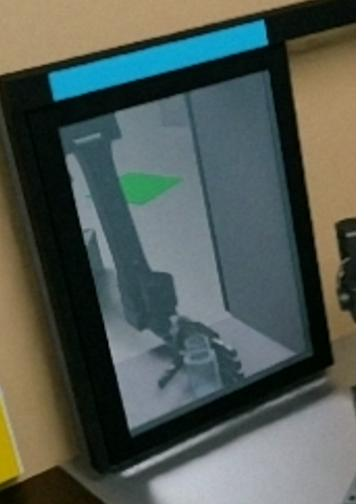

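Emit:
move(
  arm4={"target": [-1.394, -0.1, 0.862, 0.5, 0.5, -0.5, 0.5], "speed": 0.06},
  cameras=["arm4_cam_wrist"],
)

Scene clock: 1327.60 s.
Joint torques (N m): arm1=[-2.26 -11.87 2.52 3.1 -0.14 0.01] | arm2=[2.37 -17.26 3.22 2.58 0.17 -0.33] | arm3=[-1.03 -17.2 3.43 1.89 -0.01 -0.16] | arm4=[0.73 -14.8 6.89 1.55 0.08 -0.2] | arm5=[-1.85 2.08 12.83 1.65 -0.11 0.14] | arm6=[1.03 1.96 15.42 1.06 -0.07 0.13] | arm7=[0.09 -7.06 0.12 2.47 0.24 -0.21] | arm8=[2.55 -15.85 9.02 1.17 0.05 -0.08]
Heat: arm1: hottest joint2_rad 31 °C; arm2: hottest joint2_rad 30 °C; arm3: hottest joint2_rad 33 °C; arm4: hottest joint3_rad 30 °C; arm5: hottest joint3_rad 40 °C; arm6: hottest joint3_rad 39 °C; arm7: hottest joint2_rad 29 °C; arm8: hottest joint3_rad 34 °C.
move: arm4 off_target
Joint velocities: within noise
arm1.joint_positions: joint1_rad=-2.222 joint2_rad=+2.007 joint3_rad=+0.671 joint4_rad=+1.303 joint5_rad=-1.266 joint6_rad=-1.580 hand_little=-1.000 hand_ring=-1.000 hand_middle=-1.000 hand_index=-1.000 hand_thumb_turn=+1.000 hand_thumb_bend=+1.000 hand_force_limit=+0.000 hand_speed=+0.000
arm1.joint_status: not commanded
arm1.hand_stopped_by: target,target,target,target,target,target
arm1.little_load_n: 0.0
arm1.ring_load_n: 0.0
arm1.middle_load_n: 0.0
arm1.index_load_n: 0.0
arm1.thumb_bend_load_n: 0.0
arm1.thumb_turn_load_n: 0.0
arm1.hand: x=+0.2772 y=+1.7837 z=+0.9070 quat_wxyz=(+0.703, -0.007, -0.711, +0.009)
arm1.hand_target: x=+0.2798 y=+1.7849 z=+0.9197 quat_wxyz=(+0.707, +0.000, -0.707, +0.000)
arm1.hand_status: not commanded
arm2.joint_positions: joint1_rad=+2.200 joint2_rad=+2.162 joint3_rad=+0.964 joint4_rad=+1.226 joint5_rad=+1.324 joint6_rad=-1.610 hand_little=-1.000 hand_ring=-1.000 hand_middle=-1.000 hand_index=-1.000 hand_thumb_turn=-1.000 hand_thumb_bend=+1.000 hand_force_limit=+0.000 hand_speed=+0.000
arm2.joint_status: not commanded
arm2.hand_stopped_by: target,target,target,target,target,target
arm2.little_load_n: 0.0
arm2.ring_load_n: 0.0
arm2.middle_load_n: 0.0
arm2.index_load_n: 0.0
arm2.thumb_bend_load_n: 0.0
arm2.thumb_turn_load_n: 0.0
arm2.hand: x=+1.7811 y=+0.2875 z=+0.9143 quat_wxyz=(+0.500, +0.503, -0.500, +0.497)
arm2.hand_target: x=+1.7800 y=+0.2900 z=+0.9199 quat_wxyz=(+0.500, +0.500, -0.500, +0.500)
arm2.hand_status: not commanded
arm3.joint_positions: joint1_rad=+2.258 joint2_rad=+2.253 joint3_rad=+1.082 joint4_rad=+1.176 joint5_rad=+1.329 joint6_rad=-1.608 hand_little=-1.000 hand_ring=-1.000 hand_middle=-1.000 hand_index=-1.000 hand_thumb_turn=+1.000 hand_thumb_bend=+1.000 hand_force_limit=+0.000 hand_speed=+0.000
arm3.joint_status: not commanded
arm3.hand_stopped_by: target,target,target,target,target,target
arm3.little_load_n: 0.0
arm3.ring_load_n: 0.0
arm3.middle_load_n: 0.0
arm3.index_load_n: 0.0
arm3.thumb_bend_load_n: 0.0
arm3.thumb_turn_load_n: 0.0
arm3.hand: x=-0.2827 y=+1.7859 z=+0.9084 quat_wxyz=(+0.006, +0.710, +0.012, +0.704)
arm3.hand_target: x=-0.2799 y=+1.7850 z=+0.9199 quat_wxyz=(+0.000, +0.707, +0.000, +0.707)
arm3.hand_status: not commanded
arm4.joint_positions: joint1_rad=-0.939 joint2_rad=+2.294 joint3_rad=+0.977 joint4_rad=+1.308 joint5_rad=+0.021 joint6_rad=-1.572 hand_little=+1.000 hand_ring=+1.000 hand_middle=+1.000 hand_index=+1.000 hand_thumb_turn=-1.000 hand_thumb_bend=+1.000 hand_force_limit=-0.450 hand_speed=-0.830
arm4.joint_status: not commanded
arm4.hand_stopped_by: target,target,target,target,target,target
arm4.little_load_n: 0.0
arm4.ring_load_n: 0.0
arm4.middle_load_n: 0.0
arm4.index_load_n: 0.0
arm4.thumb_bend_load_n: 0.0
arm4.thumb_turn_load_n: 0.0
arm4.hand: x=-1.4038 y=-0.0913 z=+0.8604 quat_wxyz=(+0.497, +0.496, -0.509, +0.498)
arm4.hand_target: x=-1.3940 y=-0.0997 z=+0.8623 quat_wxyz=(+0.500, +0.500, -0.500, +0.500)
arm4.hand_status: off_target (0.013 m and 1.2 deg from the pose sent, 0.013 m and 1.0 deg at the start)
arm5.joint_positions: joint1_rad=+1.499 joint2_rad=+0.356 joint3_rad=+0.321 joint4_rad=-0.016 joint5_rad=+0.432 joint6_rad=-1.586 hand_little=+1.000 hand_ring=+1.000 hand_middle=+1.000 hand_index=+1.000 hand_thumb_turn=-1.000 hand_thumb_bend=+1.000 hand_force_limit=-0.450 hand_speed=-0.750
arm5.joint_status: not commanded
arm5.hand_stopped_by: target,target,target,target,target,target
arm5.little_load_n: 0.0
arm5.ring_load_n: 0.0
arm5.middle_load_n: 0.0
arm5.index_load_n: 0.0
arm5.thumb_bend_load_n: 0.0
arm5.thumb_turn_load_n: 0.0
arm5.hand: x=-0.6993 y=-1.0341 z=+1.1171 quat_wxyz=(-0.557, +0.409, +0.594, +0.412)
arm5.hand_target: x=-0.6973 y=-1.0303 z=+1.1495 quat_wxyz=(-0.573, +0.414, +0.573, +0.415)
arm5.hand_status: not commanded
arm6.joint_positions: joint1_rad=+0.510 joint2_rad=+0.371 joint3_rad=+0.316 joint4_rad=-0.004 joint5_rad=+0.409 joint6_rad=-1.585 hand_little=+1.000 hand_ring=+1.000 hand_middle=+1.000 hand_index=+1.000 hand_thumb_turn=-1.000 hand_thumb_bend=+1.000 hand_force_limit=-0.450 hand_speed=-0.750
arm6.joint_status: not commanded
arm6.hand_stopped_by: target,target,target,target,target,target
arm6.little_load_n: 0.0
arm6.ring_load_n: 0.0
arm6.middle_load_n: 0.0
arm6.index_load_n: 0.0
arm6.thumb_bend_load_n: 0.0
arm6.thumb_turn_load_n: 0.0
arm6.hand: x=-1.0904 y=-0.3715 z=+1.1137 quat_wxyz=(-0.244, +0.670, +0.278, +0.644)
arm6.hand_target: x=-1.0876 y=-0.3711 z=+1.1479 quat_wxyz=(-0.259, +0.660, +0.258, +0.656)
arm6.hand_status: not commanded
arm7.joint_positions: joint1_rad=+1.574 joint2_rad=+1.671 joint3_rad=+0.069 joint4_rad=+1.537 joint5_rad=+0.700 joint6_rad=-1.522 hand_little=+1.000 hand_ring=+1.000 hand_middle=+1.000 hand_index=+1.000 hand_thumb_turn=-1.000 hand_thumb_bend=+1.000 hand_force_limit=-0.450 hand_speed=-0.750
arm7.joint_status: not commanded
arm7.hand_stopped_by: target,target,target,target,target,target
arm7.little_load_n: 0.0
arm7.ring_load_n: 0.0
arm7.middle_load_n: 0.0
arm7.index_load_n: 0.0
arm7.thumb_bend_load_n: 0.0
arm7.thumb_turn_load_n: 0.0
arm7.hand: x=+0.2612 y=-1.3819 z=+0.9419 quat_wxyz=(-0.685, +0.005, +0.728, +0.006)
arm7.hand_target: x=+0.2619 y=-1.3850 z=+0.9504 quat_wxyz=(-0.694, +0.004, +0.720, +0.000)
arm7.hand_status: not commanded
arm8.joint_positions: joint1_rad=-1.859 joint2_rad=+2.087 joint3_rad=+0.945 joint4_rad=+1.111 joint5_rad=-0.871 joint6_rad=-1.586 hand_little=-1.000 hand_ring=-1.000 hand_middle=-1.000 hand_index=-1.000 hand_thumb_turn=-1.000 hand_thumb_bend=+1.000 hand_force_limit=+0.000 hand_speed=+0.000
arm8.joint_status: not commanded
arm8.hand_stopped_by: target,target,target,target,target,target
arm8.little_load_n: 0.0
arm8.ring_load_n: 0.0
arm8.middle_load_n: 0.0
arm8.index_load_n: 0.0
arm8.thumb_bend_load_n: 0.0
arm8.thumb_turn_load_n: 0.0
arm8.hand: x=+1.7831 y=-0.0974 z=+0.9007 quat_wxyz=(-0.491, +0.509, +0.496, +0.503)
arm8.hand_target: x=+1.7832 y=-0.0714 z=+0.9056 quat_wxyz=(-0.500, +0.500, +0.500, +0.500)
arm8.hand_status: not commanded
Images, in order (width x height): arm4_cam_wrist 672x504.

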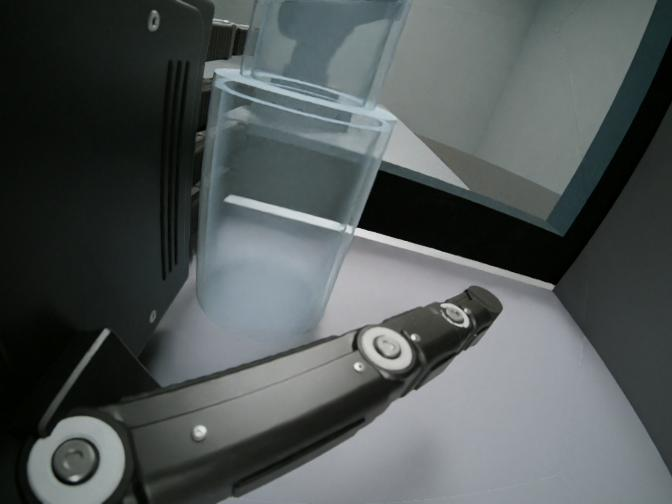

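Emit:
move(
  arm4={"target": [-1.387, -0.1, 0.862, 0.5, 0.5, -0.5, 0.5], "speed": 0.06},
  cameras=["arm4_cam_wrist"],
)

Scene clock: 1332.93 s.
Joint torques (N m): arm1=[-2.32 -11.93 2.51 3.04 -0.14 0.02] | arm2=[2.37 -17.55 3.15 2.76 0.12 -0.35] | arm3=[-1.08 -17.2 3.36 1.92 -0.01 -0.16] | arm4=[1.03 -14.86 6.91 1.57 -0.03 -0.2] | arm5=[-1.85 2.08 12.83 1.63 -0.11 0.14] | arm6=[0.73 1.96 15.43 1.13 -0.08 0.14] | arm7=[0.09 -7.06 0.1 2.47 0.24 -0.22] | arm8=[2.49 -15.91 9.01 1.18 0.06 -0.07]
Heat: arm1: hottest joint2_rad 31 °C; arm2: hottest joint2_rad 30 °C; arm3: hottest joint2_rad 33 °C; arm4: hottest joint3_rad 30 °C; arm5: hottest joint3_rad 40 °C; arm6: hottest joint3_rad 39 °C; arm7: hottest joint2_rad 29 °C; arm8: hottest joint3_rad 34 °C.
move: arm4 off_target
Joint velocities: within noise
arm1, arm2, arm3, arm5, arm6, arm7, arm8: as last shown
arm1.index_load_n: 0.5
arm2.thumb_turn_load_n: 0.5
arm4.joint_positions: joint1_rad=-0.928 joint2_rad=+2.294 joint3_rad=+0.977 joint4_rad=+1.308 joint5_rad=+0.038 joint6_rad=-1.572 hand_little=+1.000 hand_ring=+1.000 hand_middle=+1.000 hand_index=+1.000 hand_thumb_turn=-1.000 hand_thumb_bend=+1.000 hand_force_limit=-0.450 hand_speed=-0.830
arm4.joint_status: not commanded
arm4.hand_stopped_by: target,target,target,target,target,target
arm4.little_load_n: 0.0
arm4.ring_load_n: 0.0
arm4.middle_load_n: -0.5
arm4.index_load_n: 0.0
arm4.thumb_bend_load_n: 0.0
arm4.thumb_turn_load_n: 0.5
arm4.hand: x=-1.3996 y=-0.0909 z=+0.8605 quat_wxyz=(+0.499, +0.494, -0.510, +0.496)
arm4.hand_target: x=-1.3869 y=-0.0996 z=+0.8623 quat_wxyz=(+0.500, +0.500, -0.500, +0.500)
arm4.hand_status: off_target (0.016 m and 1.4 deg from the pose sent, 0.019 m and 1.2 deg at the start)
arm8.index_load_n: 0.5
arm8.thumb_turn_load_n: 0.5
Images, in order (width x height): arm4_cam_wrist 672x504.

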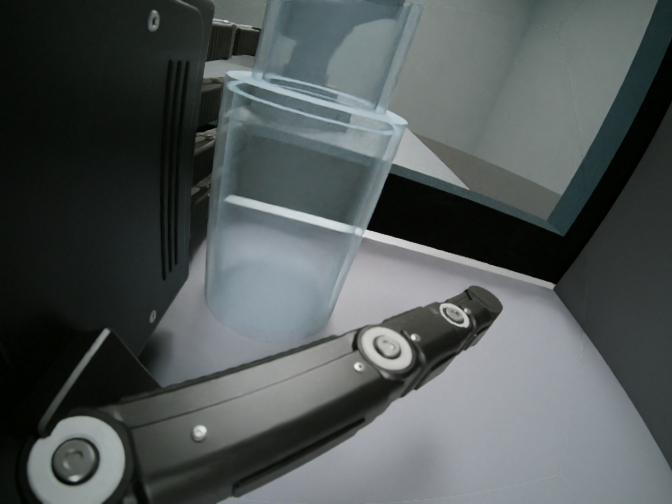

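Emit:
move(
  arm4={"target": [-1.385, -0.106, 0.862, 0.5, 0.5, -0.5, 0.5], "speed": 0.06},
  cameras=["arm4_cam_wrist"],
)

Scene clock: 1336.47 s.
Joint torques (N m): arm1=[-2.26 -11.81 2.51 3.08 -0.14 0.01] | arm2=[3.6 -18.26 3.38 2.48 0.19 -0.37] | arm3=[-1.03 -17.26 3.41 1.92 -0.01 -0.15] | arm4=[1.14 -14.56 8.32 1.11 -0.1 -0.19] | arm5=[-1.85 2.14 12.83 1.62 -0.11 0.14] | arm6=[0.73 1.85 15.46 1.05 -0.08 0.13] | arm7=[0.09 -7.06 0.12 2.47 0.24 -0.22] | arm8=[2.49 -15.91 9.03 1.18 0.06 -0.08]
Heat: arm1: hottest joint2_rad 31 °C; arm2: hottest joint2_rad 30 °C; arm3: hottest joint2_rad 33 °C; arm4: hottest joint3_rad 30 °C; arm5: hottest joint3_rad 40 °C; arm6: hottest joint3_rad 39 °C; arm7: hottest joint2_rad 29 °C; arm8: hottest joint3_rad 34 °C.
move: arm4 off_target
Joint velocities: within noise
arm1, arm2, arm3, arm5, arm6, arm7, arm8: as last shown
arm1.middle_load_n: -0.5
arm1.index_load_n: 0.0
arm2.middle_load_n: 0.5
arm2.thumb_turn_load_n: 0.0
arm4.joint_positions: joint1_rad=-0.926 joint2_rad=+2.294 joint3_rad=+0.978 joint4_rad=+1.307 joint5_rad=+0.043 joint6_rad=-1.573 hand_little=+1.000 hand_ring=+1.000 hand_middle=+1.000 hand_index=+1.000 hand_thumb_turn=-1.000 hand_thumb_bend=+1.000 hand_force_limit=-0.450 hand_speed=-0.830
arm4.joint_status: not commanded
arm4.hand_stopped_by: target,target,target,target,target,target
arm4.little_load_n: 0.0
arm4.ring_load_n: 0.0
arm4.middle_load_n: -1.0
arm4.index_load_n: 0.0
arm4.thumb_bend_load_n: 0.0
arm4.thumb_turn_load_n: 0.5
arm4.hand: x=-1.3991 y=-0.0909 z=+0.8602 quat_wxyz=(+0.499, +0.494, -0.511, +0.495)
arm4.hand_target: x=-1.3849 y=-0.1049 z=+0.8624 quat_wxyz=(+0.500, +0.500, -0.500, +0.500)
arm4.hand_status: off_target (0.021 m and 1.6 deg from the pose sent, 0.021 m and 1.4 deg at the start)
arm6.thumb_turn_load_n: 0.5
arm7.thumb_bend_load_n: -0.5
arm8.index_load_n: 0.0
Images, in order (width x height): arm4_cam_wrist 672x504.

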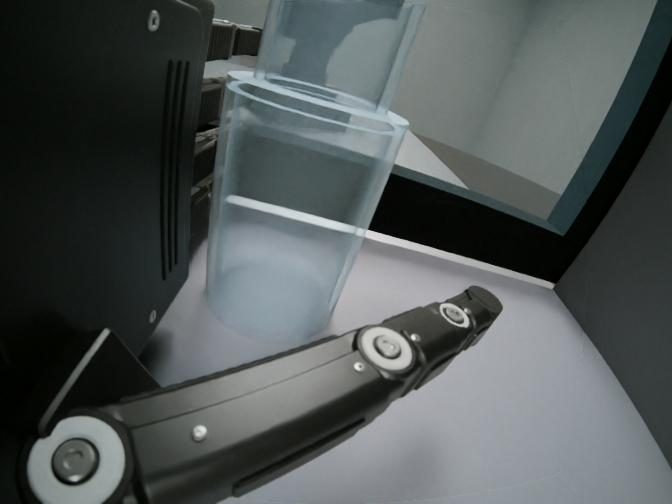

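Emit:
move(
  arm4={"target": [-1.385, -0.096, 0.862, 0.5, 0.5, -0.5, 0.5], "speed": 0.06},
)

Emit:
move(
  arm4={"joints": {"hand_index": -0.9, "hand_middle": -0.9}},
  cameras=["arm4_cam_wrist"],
)

Scene clock: 1340.97 s.
Joint torques (N m): arm1=[-2.32 -11.87 2.51 3.07 -0.14 0.01] | arm2=[2.26 -17.61 3.23 2.5 0.14 -0.32] | arm3=[-0.97 -17.32 3.4 1.94 -0.01 -0.16] | arm4=[1.14 -14.97 5.82 1.95 -0.1 -0.19] | arm5=[-1.85 2.14 12.83 1.63 -0.11 0.14] | arm6=[0.97 2.02 15.49 1.11 -0.08 0.14] | arm7=[0.09 -7.06 0.1 2.47 0.24 -0.22] | arm8=[2.55 -15.79 9.02 1.17 0.05 -0.07]
Heat: arm1: hottest joint2_rad 31 °C; arm2: hottest joint2_rad 30 °C; arm3: hottest joint2_rad 33 °C; arm4: hottest joint3_rad 30 °C; arm5: hottest joint3_rad 40 °C; arm6: hottest joint3_rad 39 °C; arm7: hottest joint2_rad 29 °C; arm8: hottest joint3_rad 34 °C.
move: arm4 off_target
Joint velocities: within noise
arm1, arm2, arm3, arm5, arm6, arm7, arm8: as last shown
arm1.middle_load_n: 0.0
arm2.middle_load_n: 0.0
arm2.thumb_turn_load_n: 0.5
arm3.index_load_n: 0.5
arm4.joint_positions: joint1_rad=-0.926 joint2_rad=+2.294 joint3_rad=+0.978 joint4_rad=+1.307 joint5_rad=+0.044 joint6_rad=-1.573 hand_little=+1.000 hand_ring=+1.000 hand_middle=+1.000 hand_index=+1.000 hand_thumb_turn=-1.000 hand_thumb_bend=+1.000 hand_force_limit=-0.450 hand_speed=-0.830
arm4.joint_status: not commanded
arm4.hand_stopped_by: target,target,target,target,target,target
arm4.little_load_n: 0.0
arm4.ring_load_n: 0.0
arm4.middle_load_n: -1.0
arm4.index_load_n: 0.0
arm4.thumb_bend_load_n: 0.0
arm4.thumb_turn_load_n: 0.0
arm4.hand: x=-1.3989 y=-0.0908 z=+0.8602 quat_wxyz=(+0.500, +0.494, -0.511, +0.495)
arm4.hand_target: x=-1.3850 y=-0.0956 z=+0.8620 quat_wxyz=(+0.500, +0.500, -0.500, +0.500)
arm4.hand_status: off_target (0.015 m and 1.6 deg from the pose sent, 0.015 m and 1.6 deg at the start)
arm5.thumb_turn_load_n: 0.5
arm6.thumb_bend_load_n: -0.5
arm6.thumb_turn_load_n: 0.0
arm7.thumb_bend_load_n: 0.0
pictures: none

Scene clock: 1345.23 s.
Joint torques (N m): arm1=[-2.26 -11.87 2.5 3.06 -0.14 0.02] | arm2=[2.78 -18.2 3.41 2.7 0.17 -0.32] | arm3=[-0.97 -17.32 3.38 1.88 -0.01 -0.14] | arm4=[0.5 -15.09 5.82 1.95 -0.03 -0.2] | arm5=[-1.85 2.08 12.83 1.63 -0.11 0.14] | arm6=[0.85 2.08 15.47 1.1 -0.08 0.15] | arm7=[0.09 -7.06 0.09 2.47 0.24 -0.22] | arm8=[2.55 -15.97 9.02 1.17 0.06 -0.08]
Heat: arm1: hottest joint2_rad 31 °C; arm2: hottest joint2_rad 30 °C; arm3: hottest joint2_rad 33 °C; arm4: hottest joint3_rad 30 °C; arm5: hottest joint3_rad 40 °C; arm6: hottest joint3_rad 39 °C; arm7: hottest joint2_rad 29 °C; arm8: hottest joint3_rad 34 °C.
move: arm4 off_target
Joint velocities: within noise
arm1, arm2, arm3, arm5, arm6, arm7, arm8: as last shown
arm2.thumb_turn_load_n: 0.0
arm3.index_load_n: 0.0
arm4.joint_positions: joint1_rad=-0.918 joint2_rad=+2.294 joint3_rad=+0.978 joint4_rad=+1.307 joint5_rad=+0.042 joint6_rad=-1.573 hand_little=+1.000 hand_ring=+1.000 hand_middle=-0.226 hand_index=-0.210 hand_thumb_turn=-1.000 hand_thumb_bend=+1.000 hand_force_limit=-0.450 hand_speed=-0.830
arm4.joint_status: hand_middle off_target (ended at -0.226, target -0.900); hand_index off_target (ended at -0.210, target -0.900)
arm4.hand_stopped_by: target,target,force,force,target,target
arm4.little_load_n: 0.0
arm4.ring_load_n: 0.0
arm4.middle_load_n: 4.0
arm4.index_load_n: 3.0
arm4.thumb_bend_load_n: 0.0
arm4.thumb_turn_load_n: 0.0
arm4.hand: x=-1.3933 y=-0.0913 z=+0.8601 quat_wxyz=(+0.497, +0.496, -0.509, +0.498)
arm4.hand_target: x=-1.3850 y=-0.0957 z=+0.8621 quat_wxyz=(+0.500, +0.500, -0.500, +0.500)
arm4.hand_status: not commanded
arm5.ring_load_n: -0.5
arm5.thumb_turn_load_n: 0.0
arm6.thumb_bend_load_n: 0.0
arm8.thumb_turn_load_n: 0.0
Images, in order (width x height): arm4_cam_wrist 672x504.

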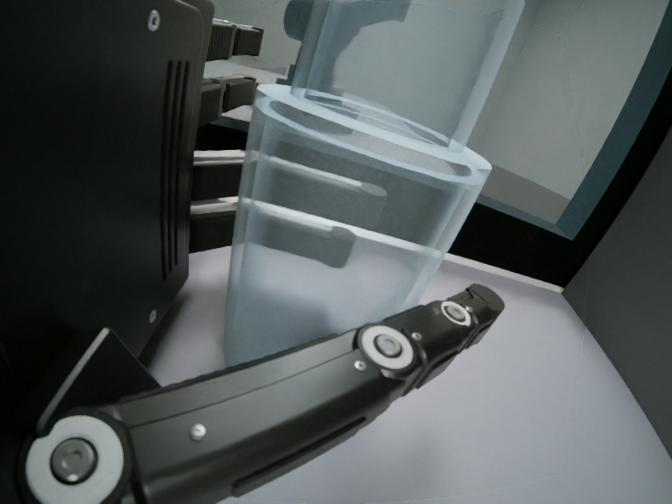

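Emit:
move(
  arm4={"joints": {"hand_thumb_bend": -0.9}},
  cameras=["arm4_cam_wrist"],
)

Scene clock: 1379.97 s.
Joint torques (N m): arm1=[-2.2 -11.87 2.52 3.06 -0.14 0.01] | arm2=[3.37 -17.85 3.43 2.82 0.18 -0.32] | arm3=[-1.14 -17.2 3.41 1.94 0 -0.15] | arm4=[0.56 -15.09 5.82 1.94 -0.03 -0.21] | arm5=[-1.85 2.14 12.83 1.63 -0.11 0.14] | arm6=[0.97 2.08 15.49 1.16 -0.07 0.13] | arm7=[0.09 -7.06 0.1 2.47 0.24 -0.22] | arm8=[2.55 -15.91 9.03 1.2 0.05 -0.07]
Heat: arm1: hottest joint2_rad 31 °C; arm2: hottest joint2_rad 30 °C; arm3: hottest joint2_rad 33 °C; arm4: hottest joint3_rad 29 °C; arm5: hottest joint3_rad 41 °C; arm6: hottest joint3_rad 39 °C; arm7: hottest joint2_rad 29 °C; arm8: hottest joint3_rad 34 °C.
move: arm4 off_target
Joint velocities: within noise
arm1, arm2, arm3, arm5, arm6, arm7, arm8: as last shown
arm2.middle_load_n: 0.5
arm3.thumb_bend_load_n: 0.5
arm4.joint_positions: joint1_rad=-0.918 joint2_rad=+2.294 joint3_rad=+0.978 joint4_rad=+1.307 joint5_rad=+0.042 joint6_rad=-1.573 hand_little=+1.000 hand_ring=+1.000 hand_middle=-0.226 hand_index=-0.210 hand_thumb_turn=-1.000 hand_thumb_bend=+0.955 hand_force_limit=-0.450 hand_speed=-0.830
arm4.joint_status: hand_thumb_bend off_target (ended at +0.955, target -0.900)
arm4.hand_stopped_by: target,target,force,force,force,target
arm4.little_load_n: 0.0
arm4.ring_load_n: 0.0
arm4.middle_load_n: 5.0
arm4.index_load_n: 3.5
arm4.thumb_bend_load_n: 4.0
arm4.thumb_turn_load_n: 0.0
arm4.hand: x=-1.3933 y=-0.0913 z=+0.8601 quat_wxyz=(+0.497, +0.496, -0.509, +0.498)
arm4.hand_target: x=-1.3850 y=-0.0957 z=+0.8621 quat_wxyz=(+0.500, +0.500, -0.500, +0.500)
arm4.hand_status: not commanded
arm5.ring_load_n: 0.0
arm6.little_load_n: 0.5
arm6.thumb_turn_load_n: 0.5
Images, in order (width x height): arm4_cam_wrist 672x504.

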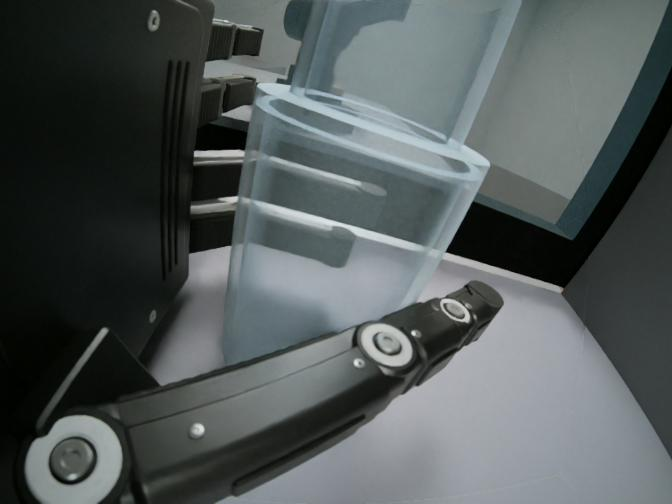

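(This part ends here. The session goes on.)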